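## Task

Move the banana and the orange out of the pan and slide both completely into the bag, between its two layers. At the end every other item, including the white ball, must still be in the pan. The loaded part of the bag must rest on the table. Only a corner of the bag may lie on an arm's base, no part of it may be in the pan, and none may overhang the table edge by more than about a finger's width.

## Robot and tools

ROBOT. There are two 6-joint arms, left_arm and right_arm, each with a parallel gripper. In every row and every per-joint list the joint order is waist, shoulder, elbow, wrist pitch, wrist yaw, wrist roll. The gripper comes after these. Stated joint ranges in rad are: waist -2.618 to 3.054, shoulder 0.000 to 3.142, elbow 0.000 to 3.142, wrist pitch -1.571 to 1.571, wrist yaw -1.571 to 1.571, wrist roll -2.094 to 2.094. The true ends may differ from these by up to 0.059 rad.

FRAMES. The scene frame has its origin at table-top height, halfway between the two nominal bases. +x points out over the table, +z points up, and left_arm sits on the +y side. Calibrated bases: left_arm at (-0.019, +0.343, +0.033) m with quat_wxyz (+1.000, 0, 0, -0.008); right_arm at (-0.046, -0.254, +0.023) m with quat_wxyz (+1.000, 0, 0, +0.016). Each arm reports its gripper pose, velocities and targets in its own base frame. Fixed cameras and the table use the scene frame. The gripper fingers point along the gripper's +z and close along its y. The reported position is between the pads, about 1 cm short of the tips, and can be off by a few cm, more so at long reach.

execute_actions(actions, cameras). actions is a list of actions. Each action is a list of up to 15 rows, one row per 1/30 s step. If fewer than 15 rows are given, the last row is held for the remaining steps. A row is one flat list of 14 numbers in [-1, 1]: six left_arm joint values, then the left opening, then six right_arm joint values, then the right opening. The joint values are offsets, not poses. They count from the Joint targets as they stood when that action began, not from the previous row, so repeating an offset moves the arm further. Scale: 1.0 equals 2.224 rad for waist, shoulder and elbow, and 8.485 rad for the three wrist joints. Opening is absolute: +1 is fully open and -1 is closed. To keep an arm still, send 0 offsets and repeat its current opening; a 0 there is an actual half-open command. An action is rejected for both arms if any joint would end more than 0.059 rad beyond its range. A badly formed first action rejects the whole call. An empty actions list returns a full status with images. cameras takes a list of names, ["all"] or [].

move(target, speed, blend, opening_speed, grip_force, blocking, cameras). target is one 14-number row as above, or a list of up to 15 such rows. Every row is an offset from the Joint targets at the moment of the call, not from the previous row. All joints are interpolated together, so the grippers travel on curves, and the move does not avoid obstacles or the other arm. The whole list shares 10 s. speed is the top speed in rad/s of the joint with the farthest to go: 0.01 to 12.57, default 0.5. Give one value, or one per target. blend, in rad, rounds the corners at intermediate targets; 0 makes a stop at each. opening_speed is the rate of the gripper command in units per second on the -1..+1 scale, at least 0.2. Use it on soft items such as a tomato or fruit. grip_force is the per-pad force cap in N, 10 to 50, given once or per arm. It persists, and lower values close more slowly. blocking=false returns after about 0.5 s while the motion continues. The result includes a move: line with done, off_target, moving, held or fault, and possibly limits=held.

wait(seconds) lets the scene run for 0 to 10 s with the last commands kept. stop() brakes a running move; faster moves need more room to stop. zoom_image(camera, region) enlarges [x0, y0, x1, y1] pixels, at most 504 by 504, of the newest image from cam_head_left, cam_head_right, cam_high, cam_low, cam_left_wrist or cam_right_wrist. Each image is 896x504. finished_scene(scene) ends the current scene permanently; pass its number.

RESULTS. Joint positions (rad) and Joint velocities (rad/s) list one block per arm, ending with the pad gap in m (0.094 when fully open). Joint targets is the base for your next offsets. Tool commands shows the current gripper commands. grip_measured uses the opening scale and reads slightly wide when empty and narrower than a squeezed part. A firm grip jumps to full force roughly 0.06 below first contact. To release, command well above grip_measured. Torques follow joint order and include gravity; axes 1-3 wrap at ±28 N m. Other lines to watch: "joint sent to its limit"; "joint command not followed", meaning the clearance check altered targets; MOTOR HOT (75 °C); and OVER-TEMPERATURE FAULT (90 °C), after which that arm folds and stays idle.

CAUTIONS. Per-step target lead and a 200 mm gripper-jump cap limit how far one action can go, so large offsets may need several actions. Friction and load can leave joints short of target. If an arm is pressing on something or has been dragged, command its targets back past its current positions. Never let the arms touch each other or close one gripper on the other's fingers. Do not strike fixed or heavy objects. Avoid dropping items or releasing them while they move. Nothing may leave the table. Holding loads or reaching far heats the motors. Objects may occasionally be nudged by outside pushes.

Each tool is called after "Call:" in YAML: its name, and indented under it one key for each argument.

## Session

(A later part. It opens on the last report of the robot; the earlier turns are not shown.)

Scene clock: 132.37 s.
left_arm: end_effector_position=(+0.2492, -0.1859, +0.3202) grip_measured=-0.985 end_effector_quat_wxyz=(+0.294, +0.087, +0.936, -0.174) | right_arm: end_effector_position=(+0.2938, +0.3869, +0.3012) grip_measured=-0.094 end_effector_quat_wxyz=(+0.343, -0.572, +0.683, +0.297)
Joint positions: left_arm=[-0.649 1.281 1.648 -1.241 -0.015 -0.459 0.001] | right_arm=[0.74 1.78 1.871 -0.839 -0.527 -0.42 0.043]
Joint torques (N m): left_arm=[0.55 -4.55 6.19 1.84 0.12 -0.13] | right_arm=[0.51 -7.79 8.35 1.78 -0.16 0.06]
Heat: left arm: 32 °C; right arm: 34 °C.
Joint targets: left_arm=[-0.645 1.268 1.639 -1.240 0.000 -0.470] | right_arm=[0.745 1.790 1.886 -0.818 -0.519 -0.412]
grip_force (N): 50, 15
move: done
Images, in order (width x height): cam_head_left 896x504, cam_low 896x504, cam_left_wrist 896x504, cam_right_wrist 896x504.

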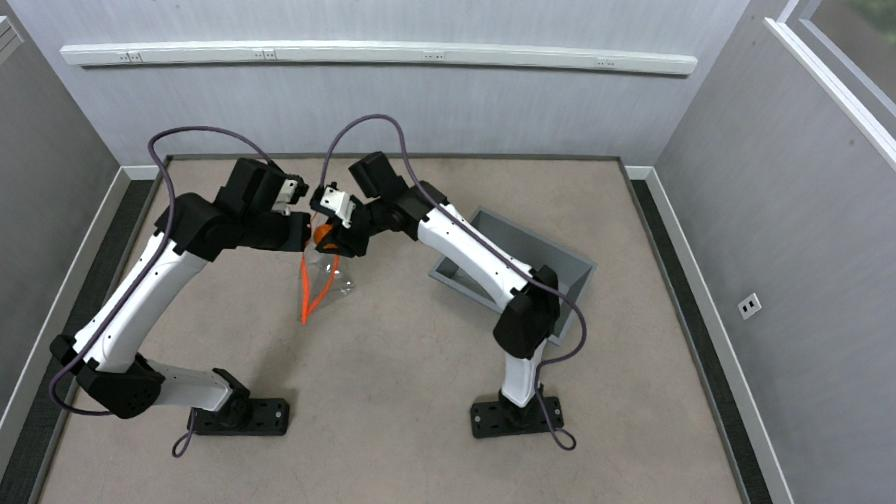

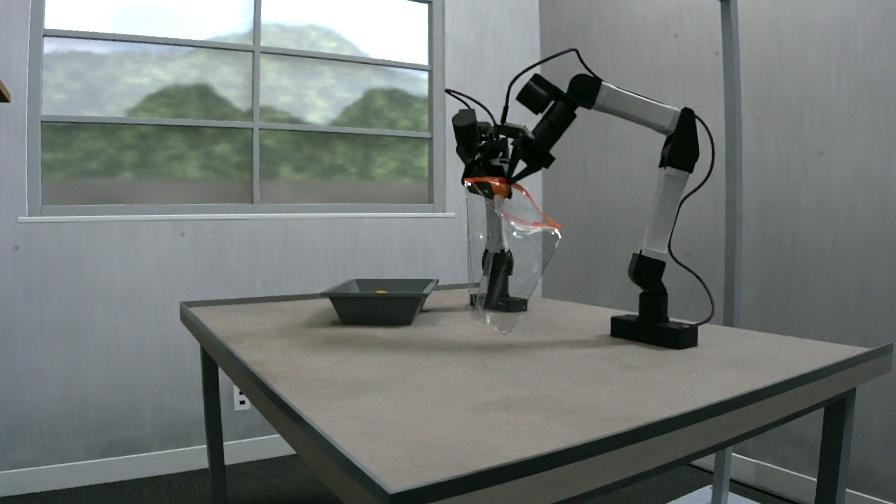

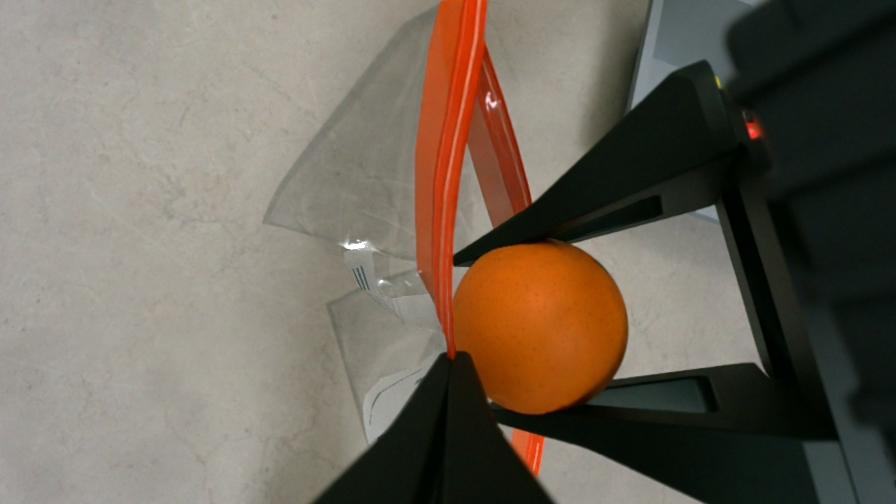

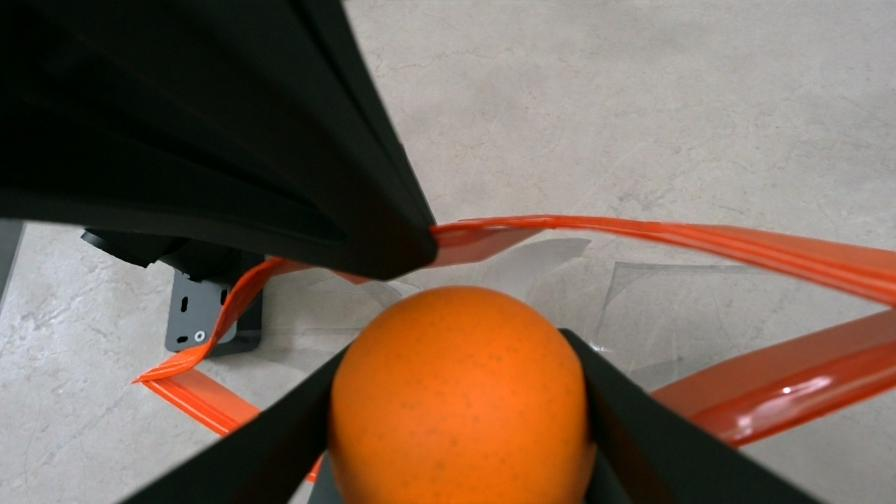

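Call:
move:
  target: [0,0,0,0,0,0,-1,0.0171,0.0279,0.0022,0.0084,0.0034,0.0034,-0.3]
  speed: 0.12
  cameras: ["cam_low","cam_head_left","cam_right_wrist","cam_left_wrist"]

Call:
zoom_image:
  camera: "cam_low"
  region: [440, 130, 590, 250]

Call:
zoom_image:
  camera: "cam_head_left"
  region: [260, 180, 400, 340]

Scene clock: 134.43 s.
left_arm: end_effector_position=(+0.2492, -0.1859, +0.3202) grip_measured=-0.985 end_effector_quat_wxyz=(+0.294, +0.087, +0.936, -0.174) | right_arm: end_effector_position=(+0.2997, +0.4105, +0.2823) grip_measured=-0.094 end_effector_quat_wxyz=(+0.341, -0.571, +0.685, +0.296)
Joint positions: left_arm=[-0.649 1.281 1.648 -1.241 -0.015 -0.459 0.001] | right_arm=[0.776 1.842 1.871 -0.769 -0.498 -0.391 0.043]
Joint torques (N m): left_arm=[0.55 -4.52 6.16 1.84 0.12 -0.13] | right_arm=[0.72 -8.39 8.94 1.78 -0.17 0.1]
Heat: left arm: 32 °C; right arm: 34 °C.
Joint targets: left_arm=[-0.645 1.268 1.639 -1.240 0.000 -0.470] | right_arm=[0.783 1.852 1.891 -0.747 -0.490 -0.383]
grip_force (N): 50, 15
move: done
Images, in order (width x height): cam_head_left 896x504, cam_low 896x504, cam_left_wrist 896x504, cam_right_wrist 896x504.

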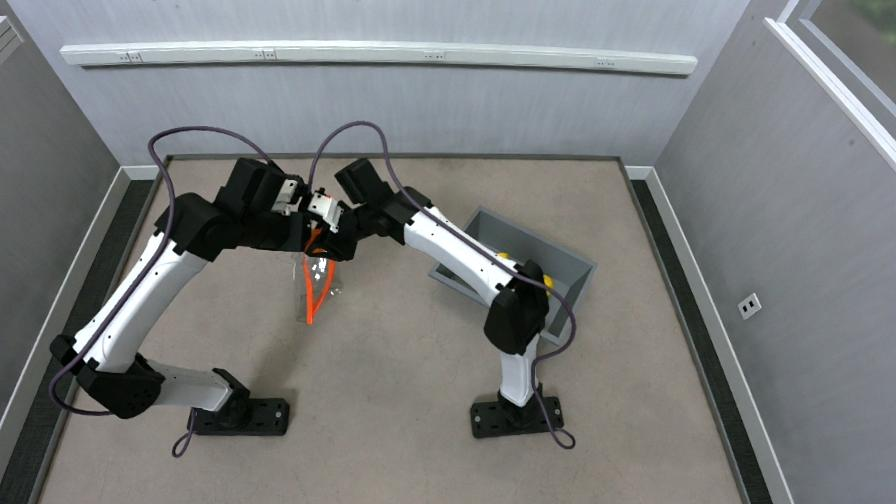

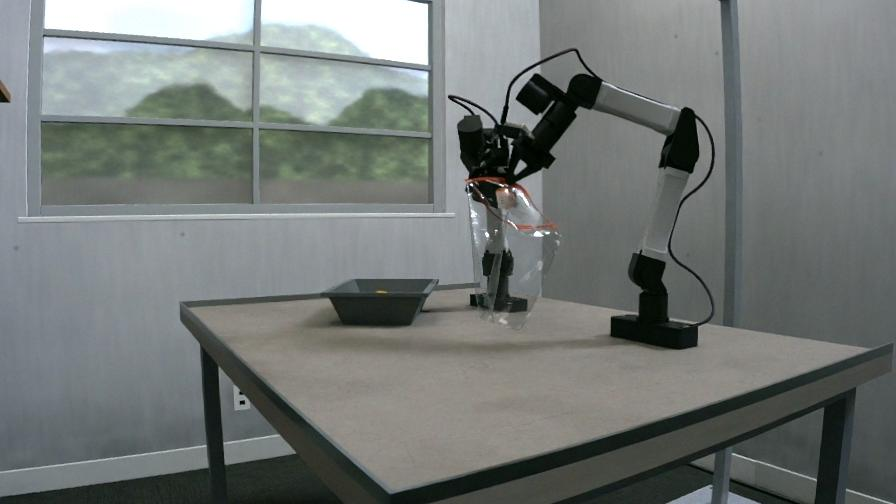

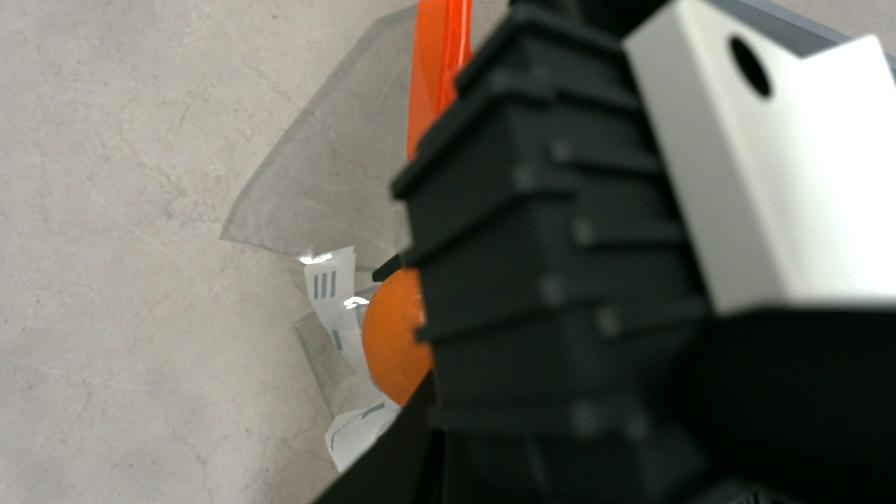

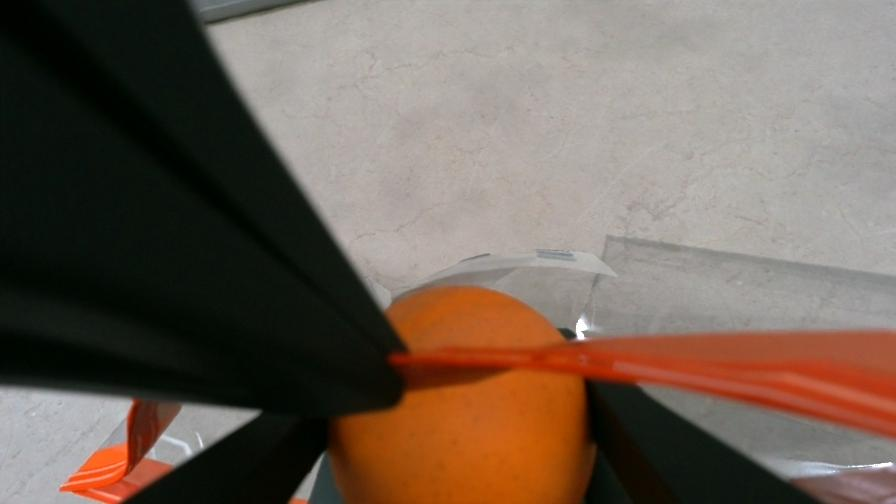

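Scaled by 3.360 from the camera's 896x504 image, which has a finer 1280x720 frame.

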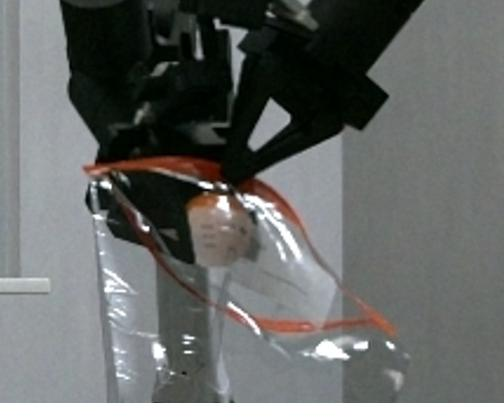

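Scaled by 3.150 from the camera's 896x504 image, which has a finer 1280x720 frame.

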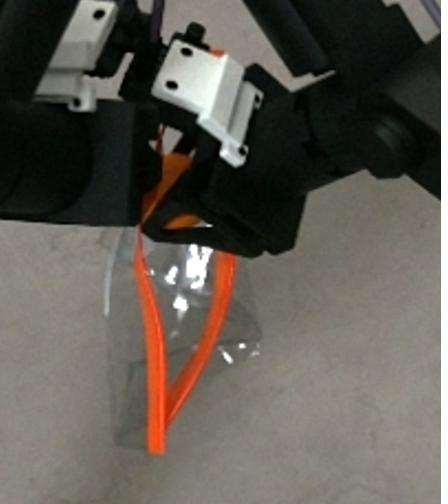

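Call:
move:
  target: [0,0,0,0,0,0,-1,0.0065,-0.0045,-0.076,0.0192,0.0012,0.0012,-0.3]
  speed: 0.12
  cameras: ["cam_low","cam_head_left","cam_right_wrist","cam_left_wrist"]

Call:
zoom_image:
  camera: "cam_low"
  region: [440, 130, 590, 250]

Call:
zoom_image:
  camera: "cam_head_left"
  region: [260, 180, 400, 340]

Scene clock: 136.53 s.
left_arm: end_effector_position=(+0.2484, -0.1855, +0.3194) grip_measured=-0.985 end_effector_quat_wxyz=(+0.292, +0.087, +0.937, -0.173) | right_arm: end_effector_position=(+0.3052, +0.4194, +0.2488) grip_measured=-0.094 end_effector_quat_wxyz=(+0.348, -0.568, +0.685, +0.295)
Joint positions: left_arm=[-0.649 1.281 1.648 -1.246 -0.014 -0.459 0.001] | right_arm=[0.785 1.842 1.726 -0.604 -0.485 -0.376 0.043]
Joint torques (N m): left_arm=[0.58 -4.55 6.15 1.9 0.12 -0.13] | right_arm=[1.29 -9.46 6.94 1.83 -0.16 0.08]
Heat: left arm: 32 °C; right arm: 34 °C.
Joint targets: left_arm=[-0.645 1.268 1.639 -1.240 0.000 -0.470] | right_arm=[0.798 1.842 1.722 -0.584 -0.480 -0.373]
grip_force (N): 50, 15
move: done
Images, in order (width x height): cam_head_left 896x504, cam_low 896x504, cam_left_wrist 896x504, cam_right_wrist 896x504.

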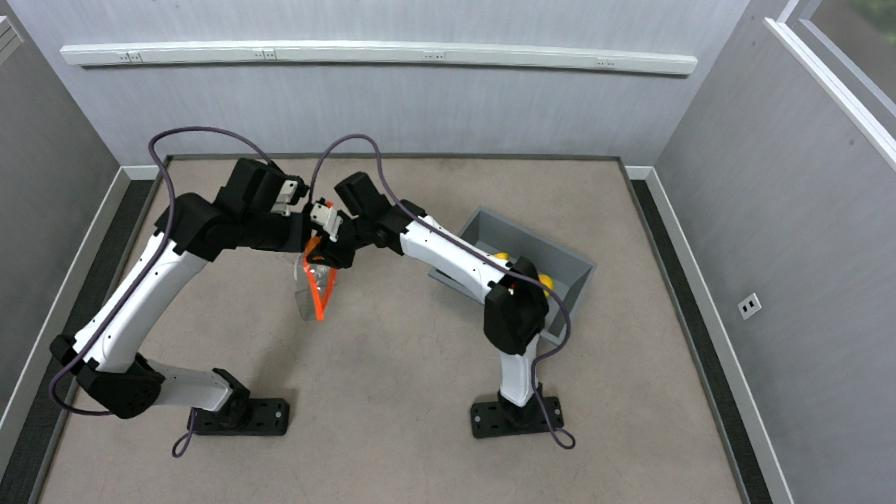

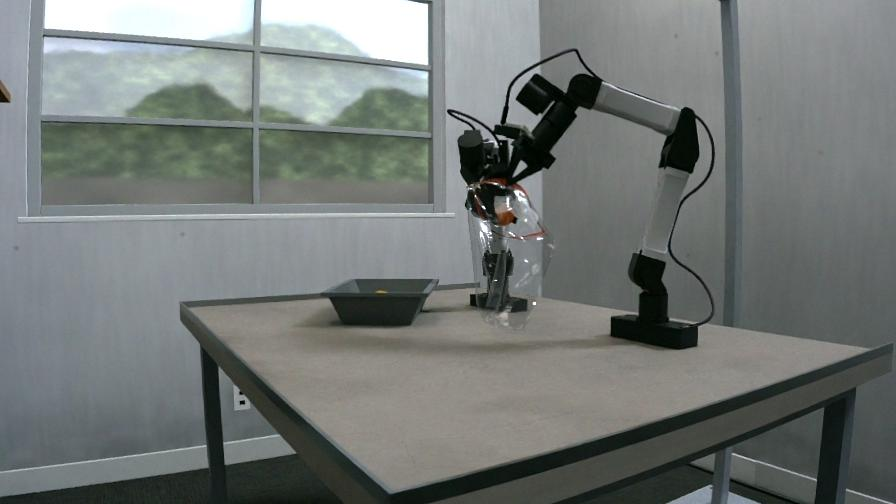

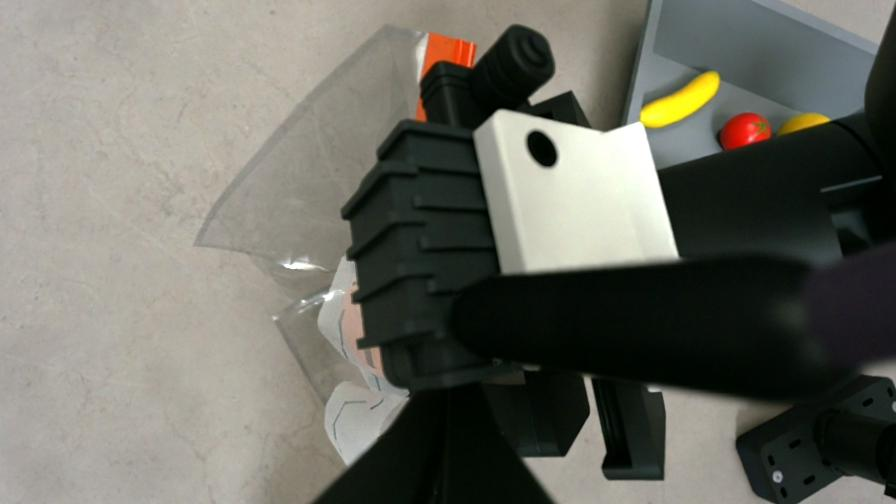

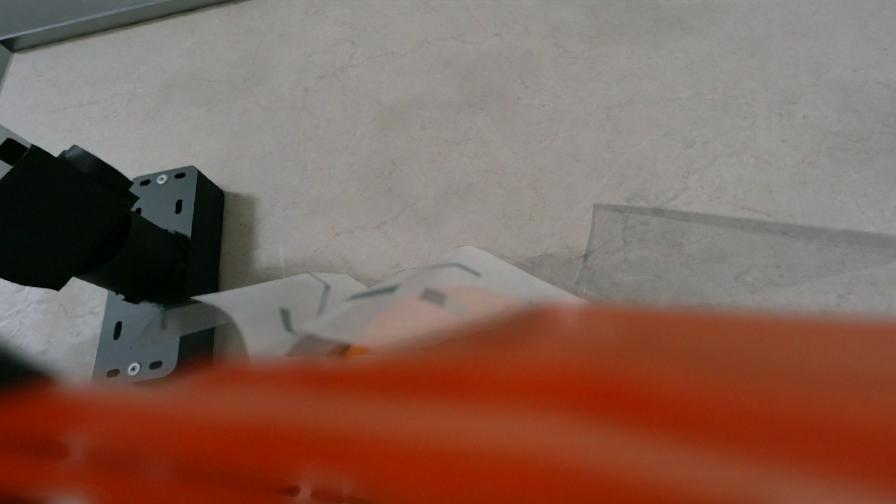

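Scaled by 3.360 from the camera's 896x504 image, which has a finer 1280x720 frame.

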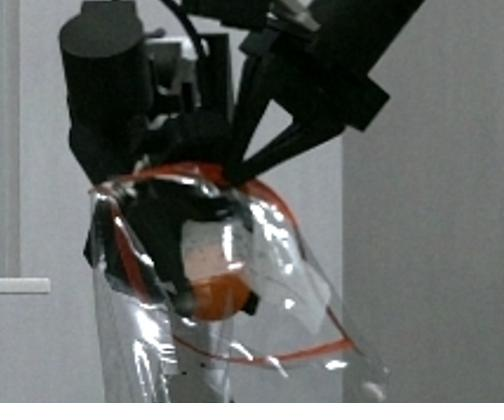

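Scaled by 3.150 from the camera's 896x504 image, which has a finer 1280x720 frame.

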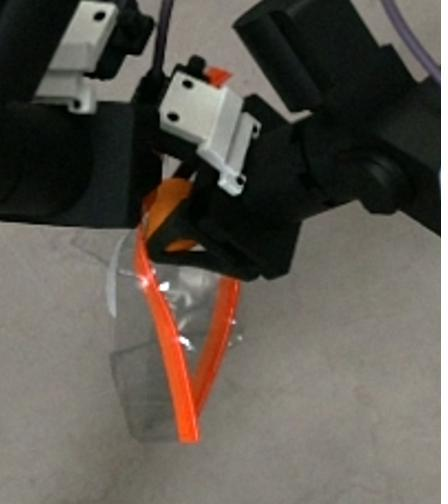

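Call:
move:
  target: [0,0,0,0,0,0,-1,0.001,0,-0.004,0.002,0,0,0.2]
  speed: 0.12
  opening_speed: 0.25
  cameras: ["cam_low","cam_head_left","cam_right_wrist","cam_left_wrist"]

Call:
zoom_image:
  camera: "cam_low"
  region: [440, 130, 590, 350]

Call:
zoom_image:
  camera: "cam_head_left"
  region: [260, 180, 400, 340]

Scene clock: 139.50 s.
left_arm: end_effector_position=(+0.2480, -0.1852, +0.3191) grip_measured=-0.985 end_effector_quat_wxyz=(+0.291, +0.087, +0.937, -0.172) | right_arm: end_effector_position=(+0.3060, +0.4213, +0.2486) grip_measured=+0.199 end_effector_quat_wxyz=(+0.353, -0.568, +0.682, +0.295)
Joint positions: left_arm=[-0.649 1.281 1.648 -1.248 -0.014 -0.459 0.001] | right_arm=[0.787 1.842 1.717 -0.584 -0.482 -0.376 0.056]
Joint torques (N m): left_arm=[0.62 -4.53 6.15 1.91 0.11 -0.13] | right_arm=[1.28 -9.47 6.87 1.77 -0.18 0.07]
Heat: left arm: 32 °C; right arm: 35 °C.
Joint targets: left_arm=[-0.645 1.268 1.639 -1.240 0.000 -0.470] | right_arm=[0.800 1.842 1.713 -0.567 -0.480 -0.373]
grip_force (N): 50, 15
move: done
Images, in order (width x height): cam_head_left 896x504, cam_low 896x504, cam_left_wrist 896x504, cam_right_wrist 896x504.

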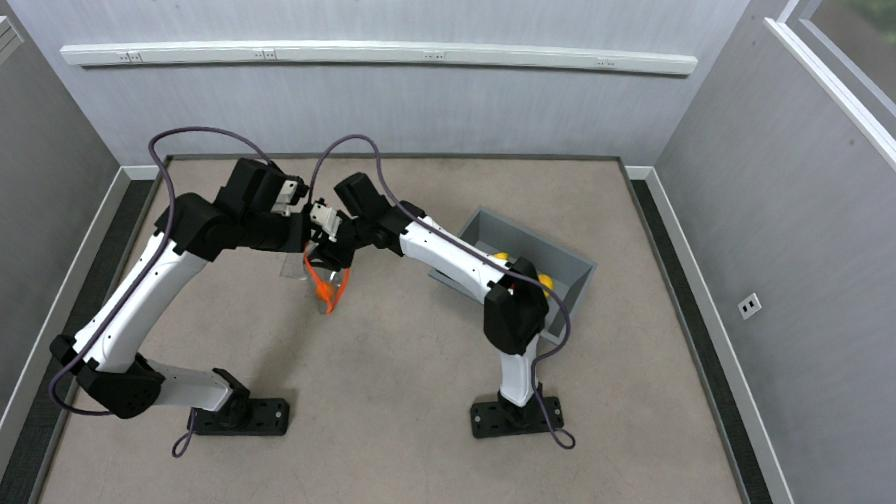

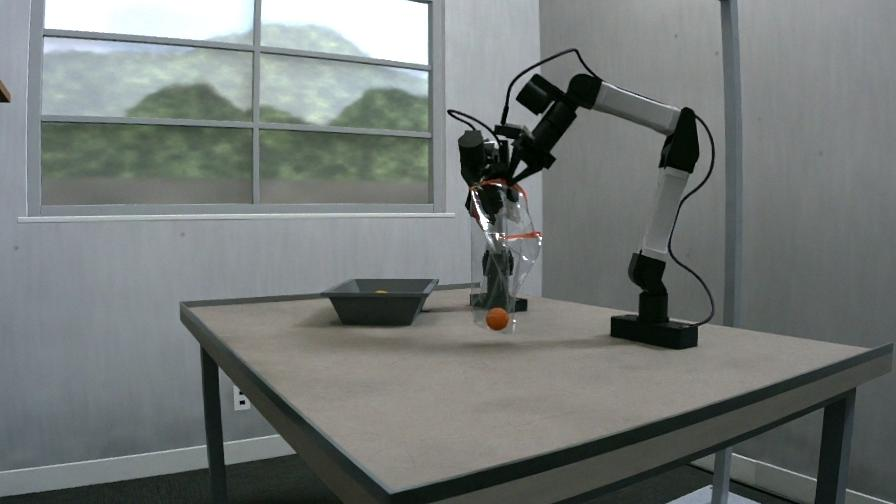

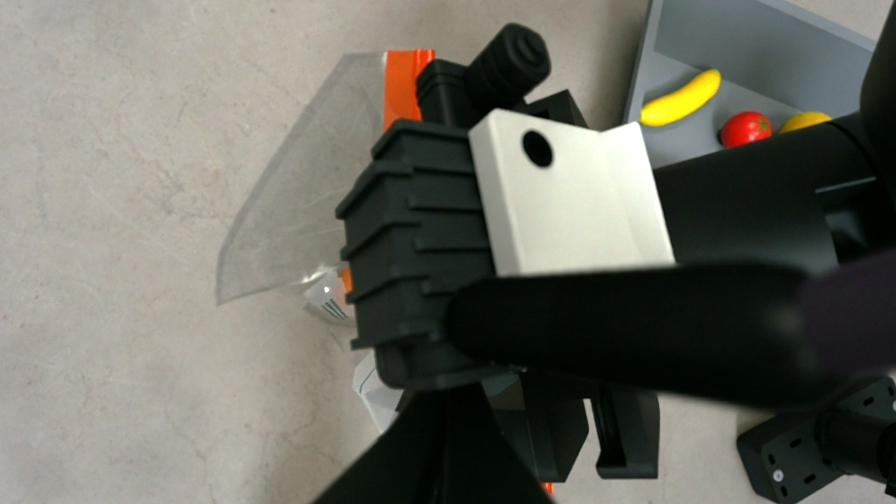

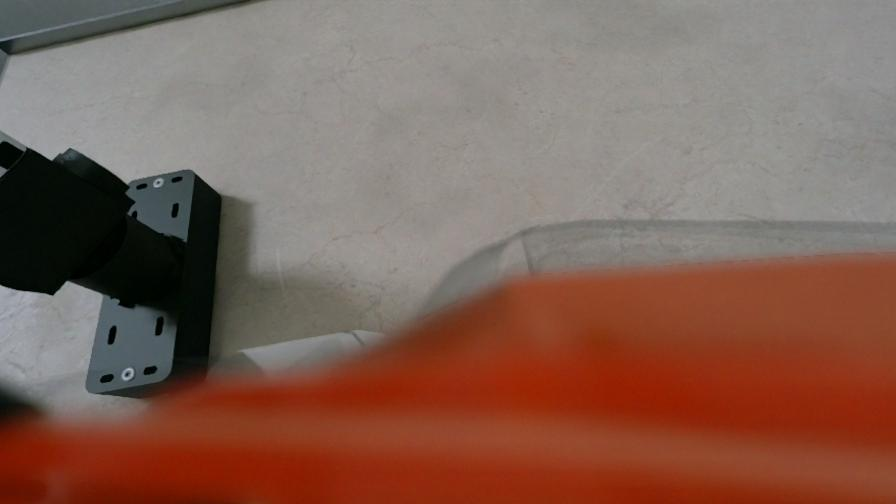

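Scaled by 2.291 from the camera's 896x504 image, which has a finer 1280x720 frame.

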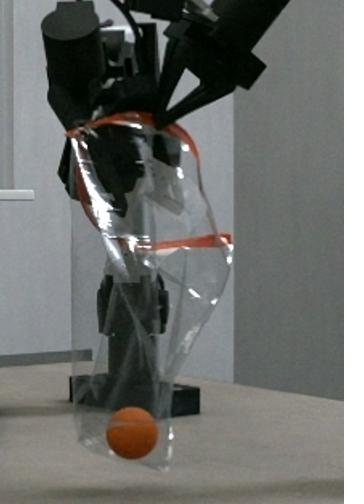

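Scaled by 3.150 from the camera's 896x504 image, which has a finer 1280x720 frame.

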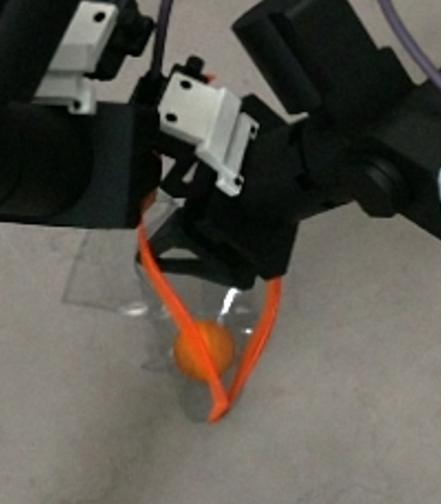

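Call:
move:
  target:
    - [0,0,0,0,0,0,-1,-0.0076,0.0045,0.08,-0.0212,-0.0012,-0.0012,-0.1]
    - [0,0,0,0,0,0,-1,-0.0247,-0.0234,0.0778,-0.0296,-0.0046,-0.0046,-0.1]
    - [0,0,0,0,0,0,-1,-0.0553,-0.049,0.0782,-0.0397,-0.0106,-0.0108,-0.1]
    - [0,0,0,0,0,0,-1,-0.2248,-0.0818,0.0751,-0.0593,0.0354,0.044,-0.1]
  speed: [0.15,0.15,0.2,0.5]
  blend: 0.02
  cameras: ["cam_low","cam_head_left","cam_right_wrist","cam_left_wrist"]

Call:
zoom_image:
  camera: "cam_low"
  region: [440, 130, 590, 350]

Call:
zoom_image:
  camera: "cam_head_left"
  region: [260, 180, 400, 340]

Scene clock: 143.90 s.
left_arm: end_effector_position=(+0.2479, -0.1852, +0.3190) grip_measured=-0.985 end_effector_quat_wxyz=(+0.291, +0.087, +0.937, -0.172) | right_arm: end_effector_position=(+0.4068, +0.1601, +0.2812) grip_measured=-0.099 end_effector_quat_wxyz=(+0.307, -0.175, +0.926, +0.136)
Joint positions: left_arm=[-0.649 1.281 1.648 -1.248 -0.014 -0.459 0.001] | right_arm=[0.3 1.698 1.861 -1.072 -0.189 -0.008 0.042]
Joint torques (N m): left_arm=[0.61 -4.51 6.15 1.92 0.11 -0.13] | right_arm=[-0.01 -10.97 8.54 1.47 -0.05 0.13]
Heat: left arm: 32 °C; right arm: 36 °C.
Joint targets: left_arm=[-0.645 1.268 1.639 -1.240 0.000 -0.470] | right_arm=[0.300 1.660 1.880 -1.070 -0.180 0.000]
grip_force (N): 50, 15
move: off_target (right_arm); right_arm: the shoulder is farthest, 0.038 rad from its target
Images, in order (width x height): cam_head_left 896x504, cam_low 896x504, cam_left_wrist 896x504, cam_right_wrist 896x504.

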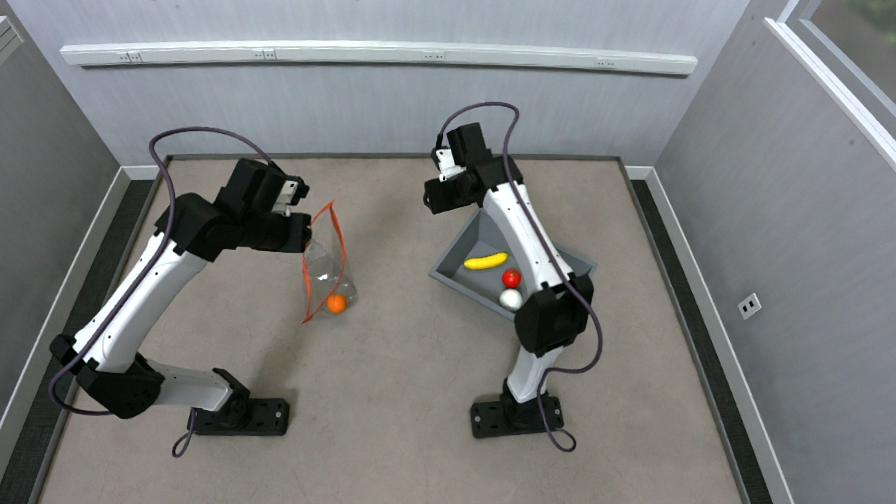

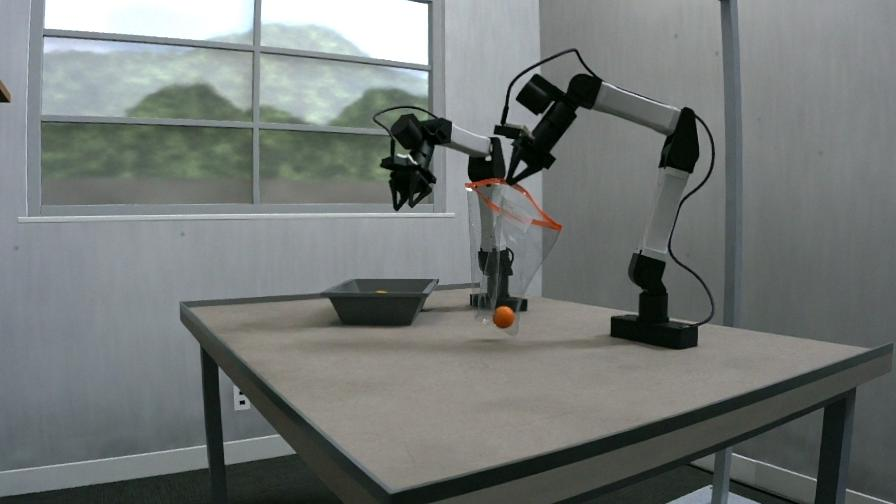

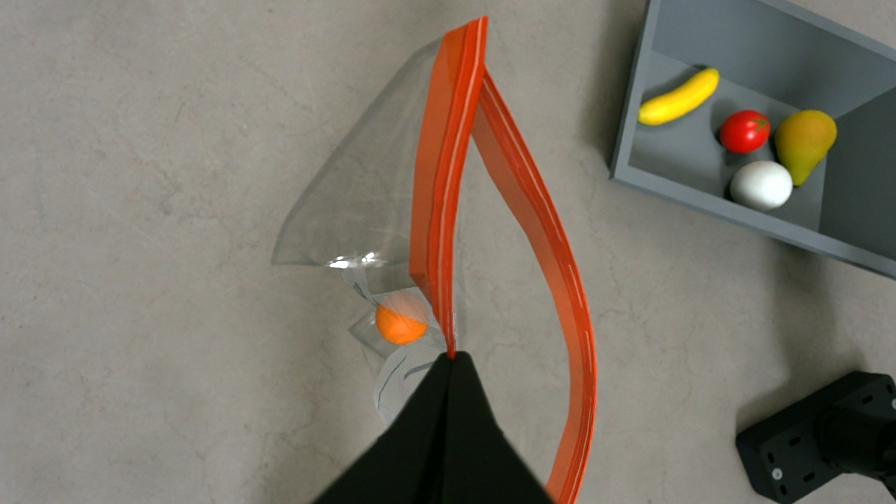

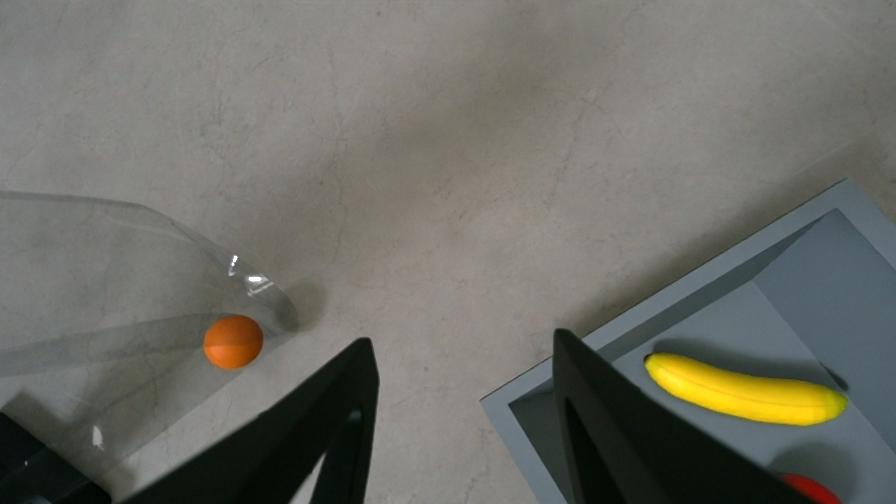

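Scaled by 2.291 from the camera's 896x504 image, which has a finer 1280x720 frame.

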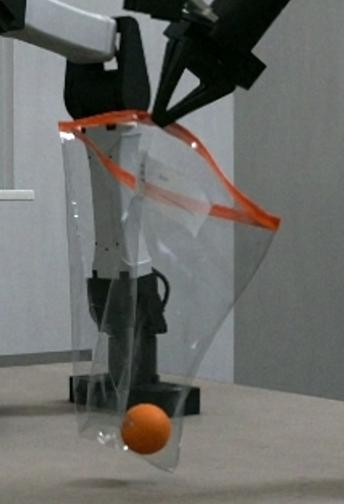

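Scaled by 3.150 from the camera's 896x504 image, which has a finer 1280x720 frame.

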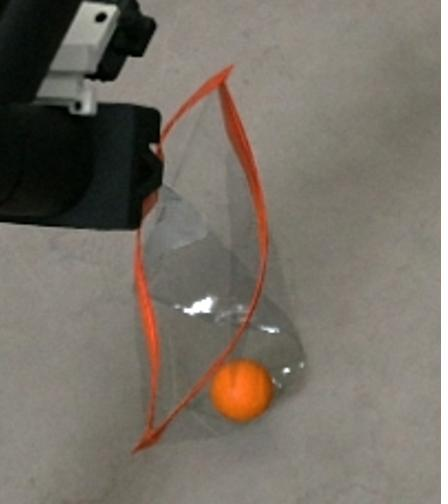

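Call:
move:
  target: [0,0,0,0,0,0,-1,-0.1331,-0.0719,-0.2154,-0.0157,0.0255,0.0093,0.2]
  speed: 0.6
  cameras: ["cam_head_left","cam_right_wrist"]

Scene clock: 145.67 s.
left_arm: end_effector_position=(+0.2479, -0.1852, +0.3190) grip_measured=-0.985 end_effector_quat_wxyz=(+0.291, +0.087, +0.937, -0.172) | right_arm: end_effector_position=(+0.3189, -0.0020, +0.1640) grip_measured=+0.199 end_effector_quat_wxyz=(+0.119, +0.033, +0.992, -0.008)
Joint positions: left_arm=[-0.649 1.281 1.648 -1.248 -0.014 -0.459 0.001] | right_arm=[0.008 1.532 1.402 -1.203 0.026 0.071 0.056]
Joint torques (N m): left_arm=[0.57 -4.51 6.17 1.92 0.11 -0.12] | right_arm=[-0.4 -8.84 6.39 0.74 0.1 0.14]
Heat: left arm: 33 °C; right arm: 36 °C.
Joint targets: left_arm=[-0.645 1.268 1.639 -1.240 0.000 -0.470] | right_arm=[0.004 1.500 1.401 -1.203 0.037 0.079]
grip_force (N): 50, 15
move: done
Images, in order (width x height): cam_head_left 896x504, cam_right_wrist 896x504.

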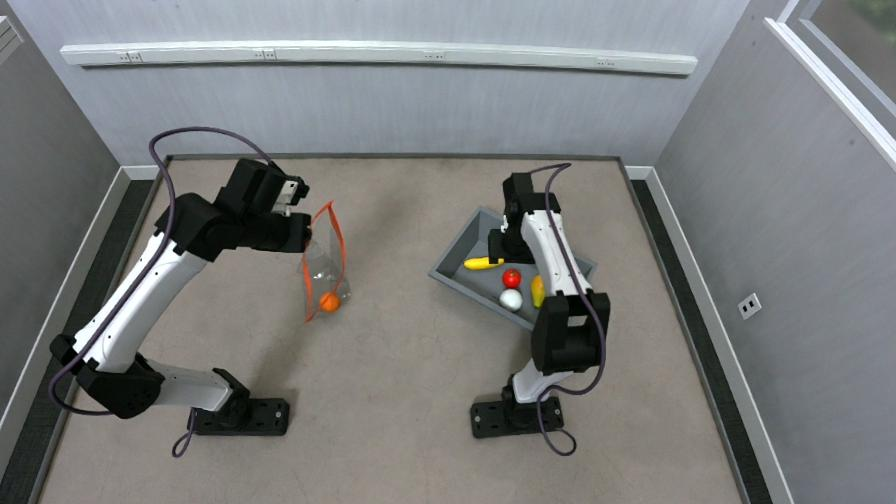

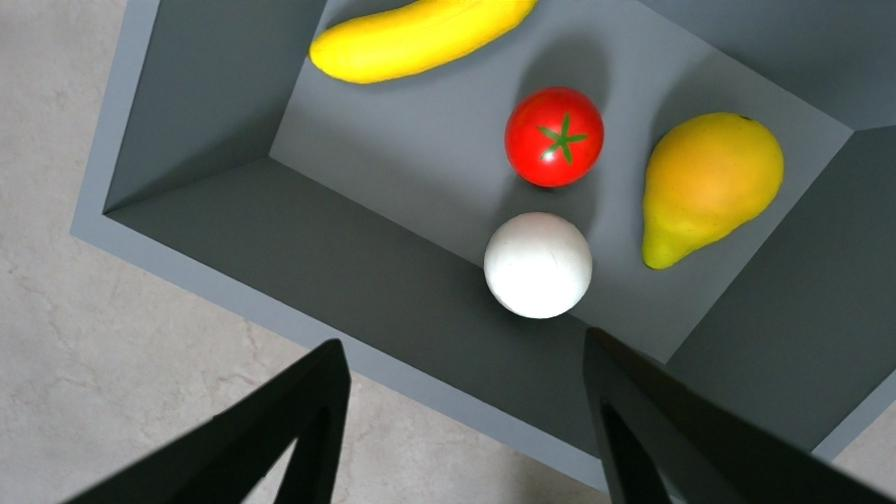

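Call:
move:
  target: [0,0,0,0,0,0,-1,0.0443,0.2972,0.2963,-0.0231,-0.0044,-0.1979,0.4]
  speed: 0.6
  cameras: ["cam_head_left","cam_right_wrist"]

Scene clock: 150.93 s.
left_arm: end_effector_position=(+0.2479, -0.1852, +0.3190) grip_measured=-0.985 end_effector_quat_wxyz=(+0.291, +0.087, +0.937, -0.172) | right_arm: end_effector_position=(+0.4283, +0.0393, +0.1184) grip_measured=+0.399 end_effector_quat_wxyz=(-0.019, +0.747, -0.665, +0.025)
Joint positions: left_arm=[-0.649 1.281 1.648 -1.248 -0.014 -0.459 0.001] | right_arm=[0.096 2.149 2.034 -1.393 0.011 -1.591 0.066]
Joint torques (N m): left_arm=[0.57 -4.53 6.16 1.92 0.12 -0.13] | right_arm=[0.64 -9.83 8.59 0.29 -0.18 0.02]
Heat: left arm: 33 °C; right arm: 36 °C.
Joint targets: left_arm=[-0.645 1.268 1.639 -1.240 0.000 -0.470] | right_arm=[0.102 2.161 2.060 -1.399 -0.001 -1.600]
grip_force (N): 50, 15
move: done
Images, in order (width x height): cam_head_left 896x504, cam_right_wrist 896x504.

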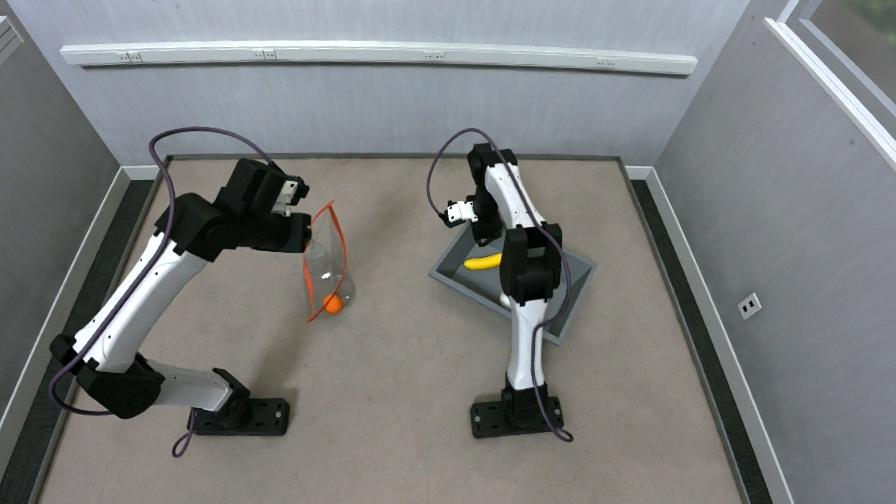

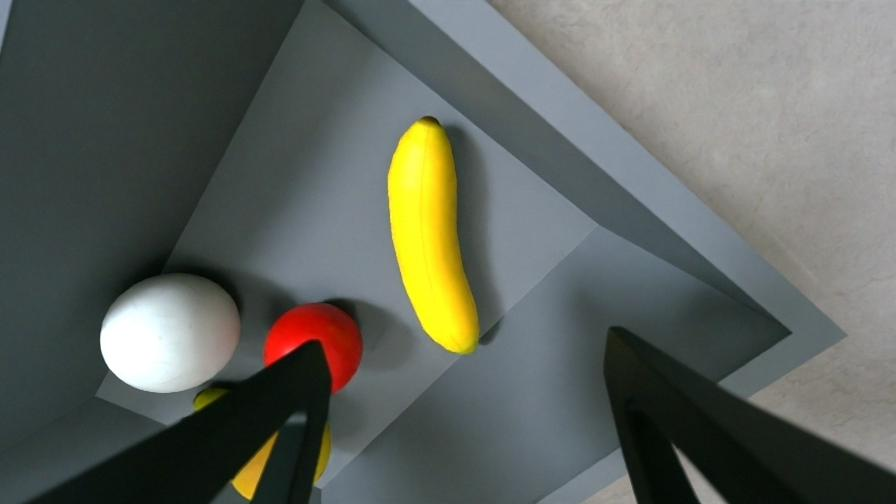

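Call:
move:
  target: [0,0,0,0,0,0,-1,0.0027,-0.0283,-0.1515,0.0322,0,0,0.3]
  speed: 0.4
  cameras: ["cam_right_wrist"]

Scene clock: 153.33 s.
left_arm: end_effector_position=(+0.2479, -0.1852, +0.3190) grip_measured=-0.985 end_effector_quat_wxyz=(+0.291, +0.087, +0.937, -0.172) | right_arm: end_effector_position=(+0.4127, +0.0400, +0.0402) grip_measured=+0.301 end_effector_quat_wxyz=(+0.000, +0.749, -0.662, +0.007)
Joint positions: left_arm=[-0.649 1.281 1.648 -1.248 -0.014 -0.459 0.001] | right_arm=[0.101 2.149 1.725 -1.137 0.01 -1.593 0.061]
Joint torques (N m): left_arm=[0.57 -4.52 6.16 1.91 0.11 -0.13] | right_arm=[0.79 -15.2 5.86 0.42 -0.19 -0.03]
Heat: left arm: 33 °C; right arm: 37 °C.
Joint targets: left_arm=[-0.645 1.268 1.639 -1.240 0.000 -0.470] | right_arm=[0.108 2.098 1.723 -1.126 -0.001 -1.600]
grip_force (N): 50, 15
move: off_target (right_arm); right_arm: the shoulder is farthest, 0.051 rad from its target
Images, in order (width x height): cam_right_wrist 896x504.

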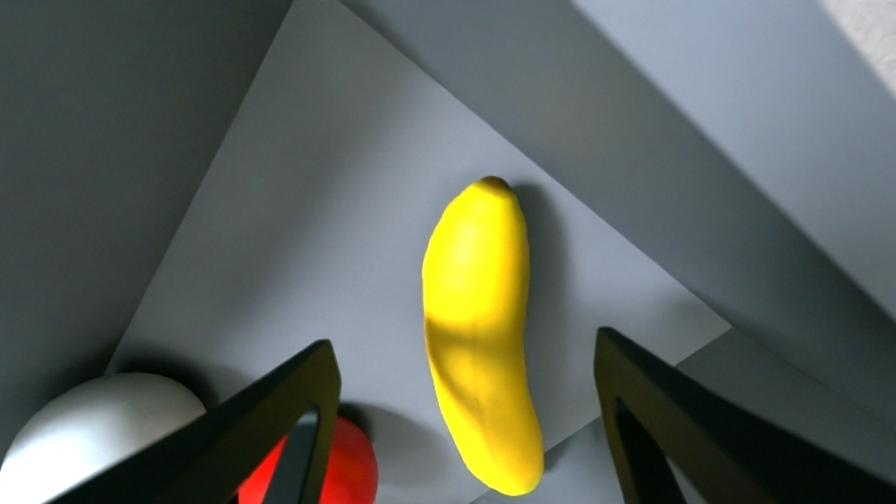

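Call:
move:
  target: [0,0,0,0,0,0,-1,0,0.0245,-0.0381,0.0165,0,0,0.3]
  speed: 0.15
  cameras: ["cam_right_wrist"]

Scene clock: 155.23 s.
left_arm: end_effector_position=(+0.2479, -0.1852, +0.3190) grip_measured=-0.985 end_effector_quat_wxyz=(+0.291, +0.087, +0.937, -0.172) | right_arm: end_effector_position=(+0.4221, +0.0409, +0.0204) grip_measured=+0.301 end_effector_quat_wxyz=(-0.021, +0.749, -0.662, +0.026)
Joint positions: left_arm=[-0.649 1.281 1.648 -1.248 -0.014 -0.459 0.001] | right_arm=[0.101 2.149 1.642 -0.997 0.01 -1.593 0.061]
Joint torques (N m): left_arm=[0.57 -4.53 6.13 1.92 0.11 -0.13] | right_arm=[0.77 -10.43 5.67 0.42 -0.19 -0.03]
Heat: left arm: 33 °C; right arm: 37 °C.
Joint targets: left_arm=[-0.645 1.268 1.639 -1.240 0.000 -0.470] | right_arm=[0.108 2.153 1.638 -0.986 -0.001 -1.600]
grip_force (N): 50, 15
move: done
Images, in order (width x height): cam_right_wrist 896x504.

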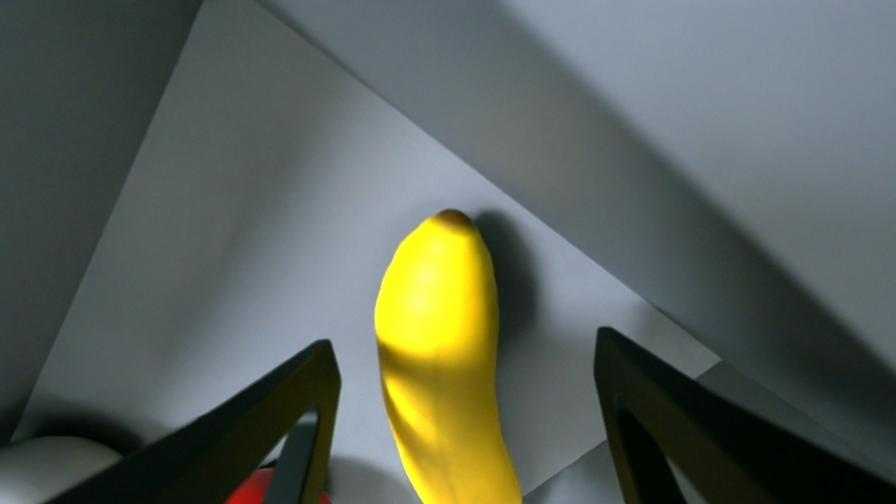

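Call:
move:
  target: [0,0,0,0,0,0,-1,0,-0.0022,-0.0369,0.0092,0,0,0.3]
  speed: 0.12
  cameras: ["cam_right_wrist"]

Scene clock: 156.70 s.
left_arm: end_effector_position=(+0.2479, -0.1852, +0.3190) grip_measured=-0.985 end_effector_quat_wxyz=(+0.291, +0.087, +0.937, -0.172) | right_arm: end_effector_position=(+0.4221, +0.0488, +0.0059) grip_measured=+0.301 end_effector_quat_wxyz=(-0.044, +0.749, -0.661, +0.017)
Joint positions: left_arm=[-0.649 1.281 1.648 -1.248 -0.014 -0.459 0.001] | right_arm=[0.101 2.149 1.58 -0.913 -0.035 -1.593 0.061]
Joint torques (N m): left_arm=[0.59 -4.56 6.13 1.92 0.12 -0.13] | right_arm=[0.75 -10.8 3.92 0.43 0.26 -0.02]
Heat: left arm: 33 °C; right arm: 37 °C.
Joint targets: left_arm=[-0.645 1.268 1.639 -1.240 0.000 -0.470] | right_arm=[0.108 2.148 1.556 -0.908 -0.001 -1.600]
grip_force (N): 50, 15
move: done
Images, in order (width x height): cam_right_wrist 896x504.

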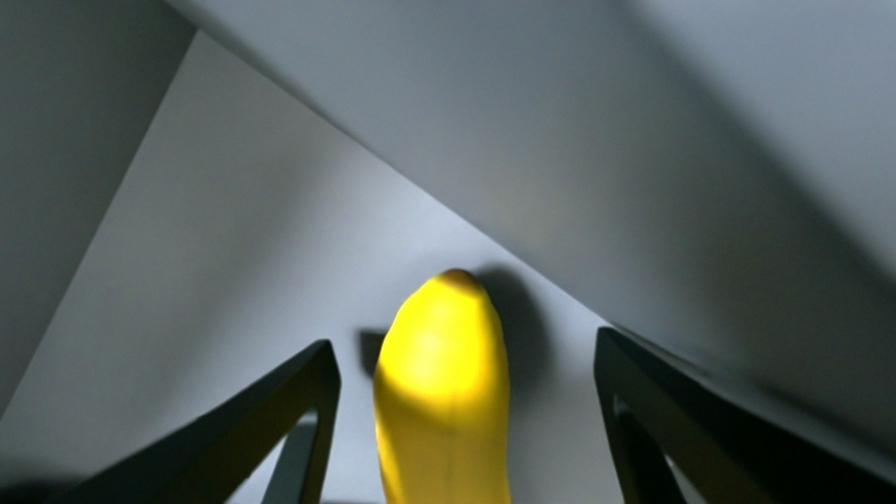

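Call:
move:
  target: [0,0,0,0,0,0,-1,-0.0238,0,0.007,-0.0055,0,-0.0059,0.3]
  speed: 0.12
  cameras: ["cam_right_wrist"]

Scene clock: 158.13 s.
left_arm: end_effector_position=(+0.2479, -0.1852, +0.3190) grip_measured=-0.985 end_effector_quat_wxyz=(+0.291, +0.087, +0.937, -0.172) | right_arm: end_effector_position=(+0.4179, +0.0386, +0.0060) grip_measured=+0.301 end_effector_quat_wxyz=(-0.043, +0.752, -0.658, +0.004)
Joint positions: left_arm=[-0.649 1.281 1.648 -1.248 -0.014 -0.459 0.001] | right_arm=[0.069 2.148 1.579 -0.934 -0.055 -1.632 0.061]
Joint torques (N m): left_arm=[0.57 -4.51 6.13 1.92 0.11 -0.14] | right_arm=[-1.31 -10.65 5.2 0.16 0.4 -0.14]
Heat: left arm: 33 °C; right arm: 37 °C.
Joint targets: left_arm=[-0.645 1.268 1.639 -1.240 0.000 -0.470] | right_arm=[0.055 2.148 1.572 -0.955 -0.001 -1.650]
grip_force (N): 50, 15
move: off_target (right_arm); right_arm: the wrist yaw is farthest, 0.054 rad from its target
Images, in order (width x height): cam_right_wrist 896x504.

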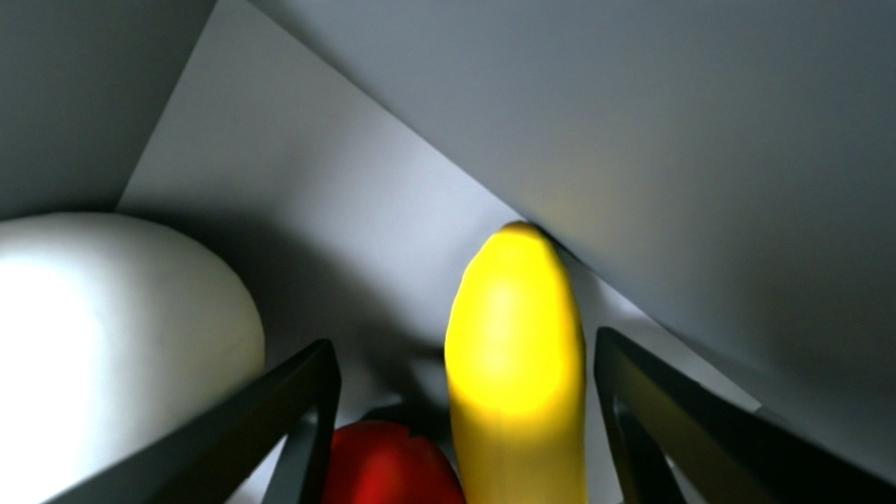

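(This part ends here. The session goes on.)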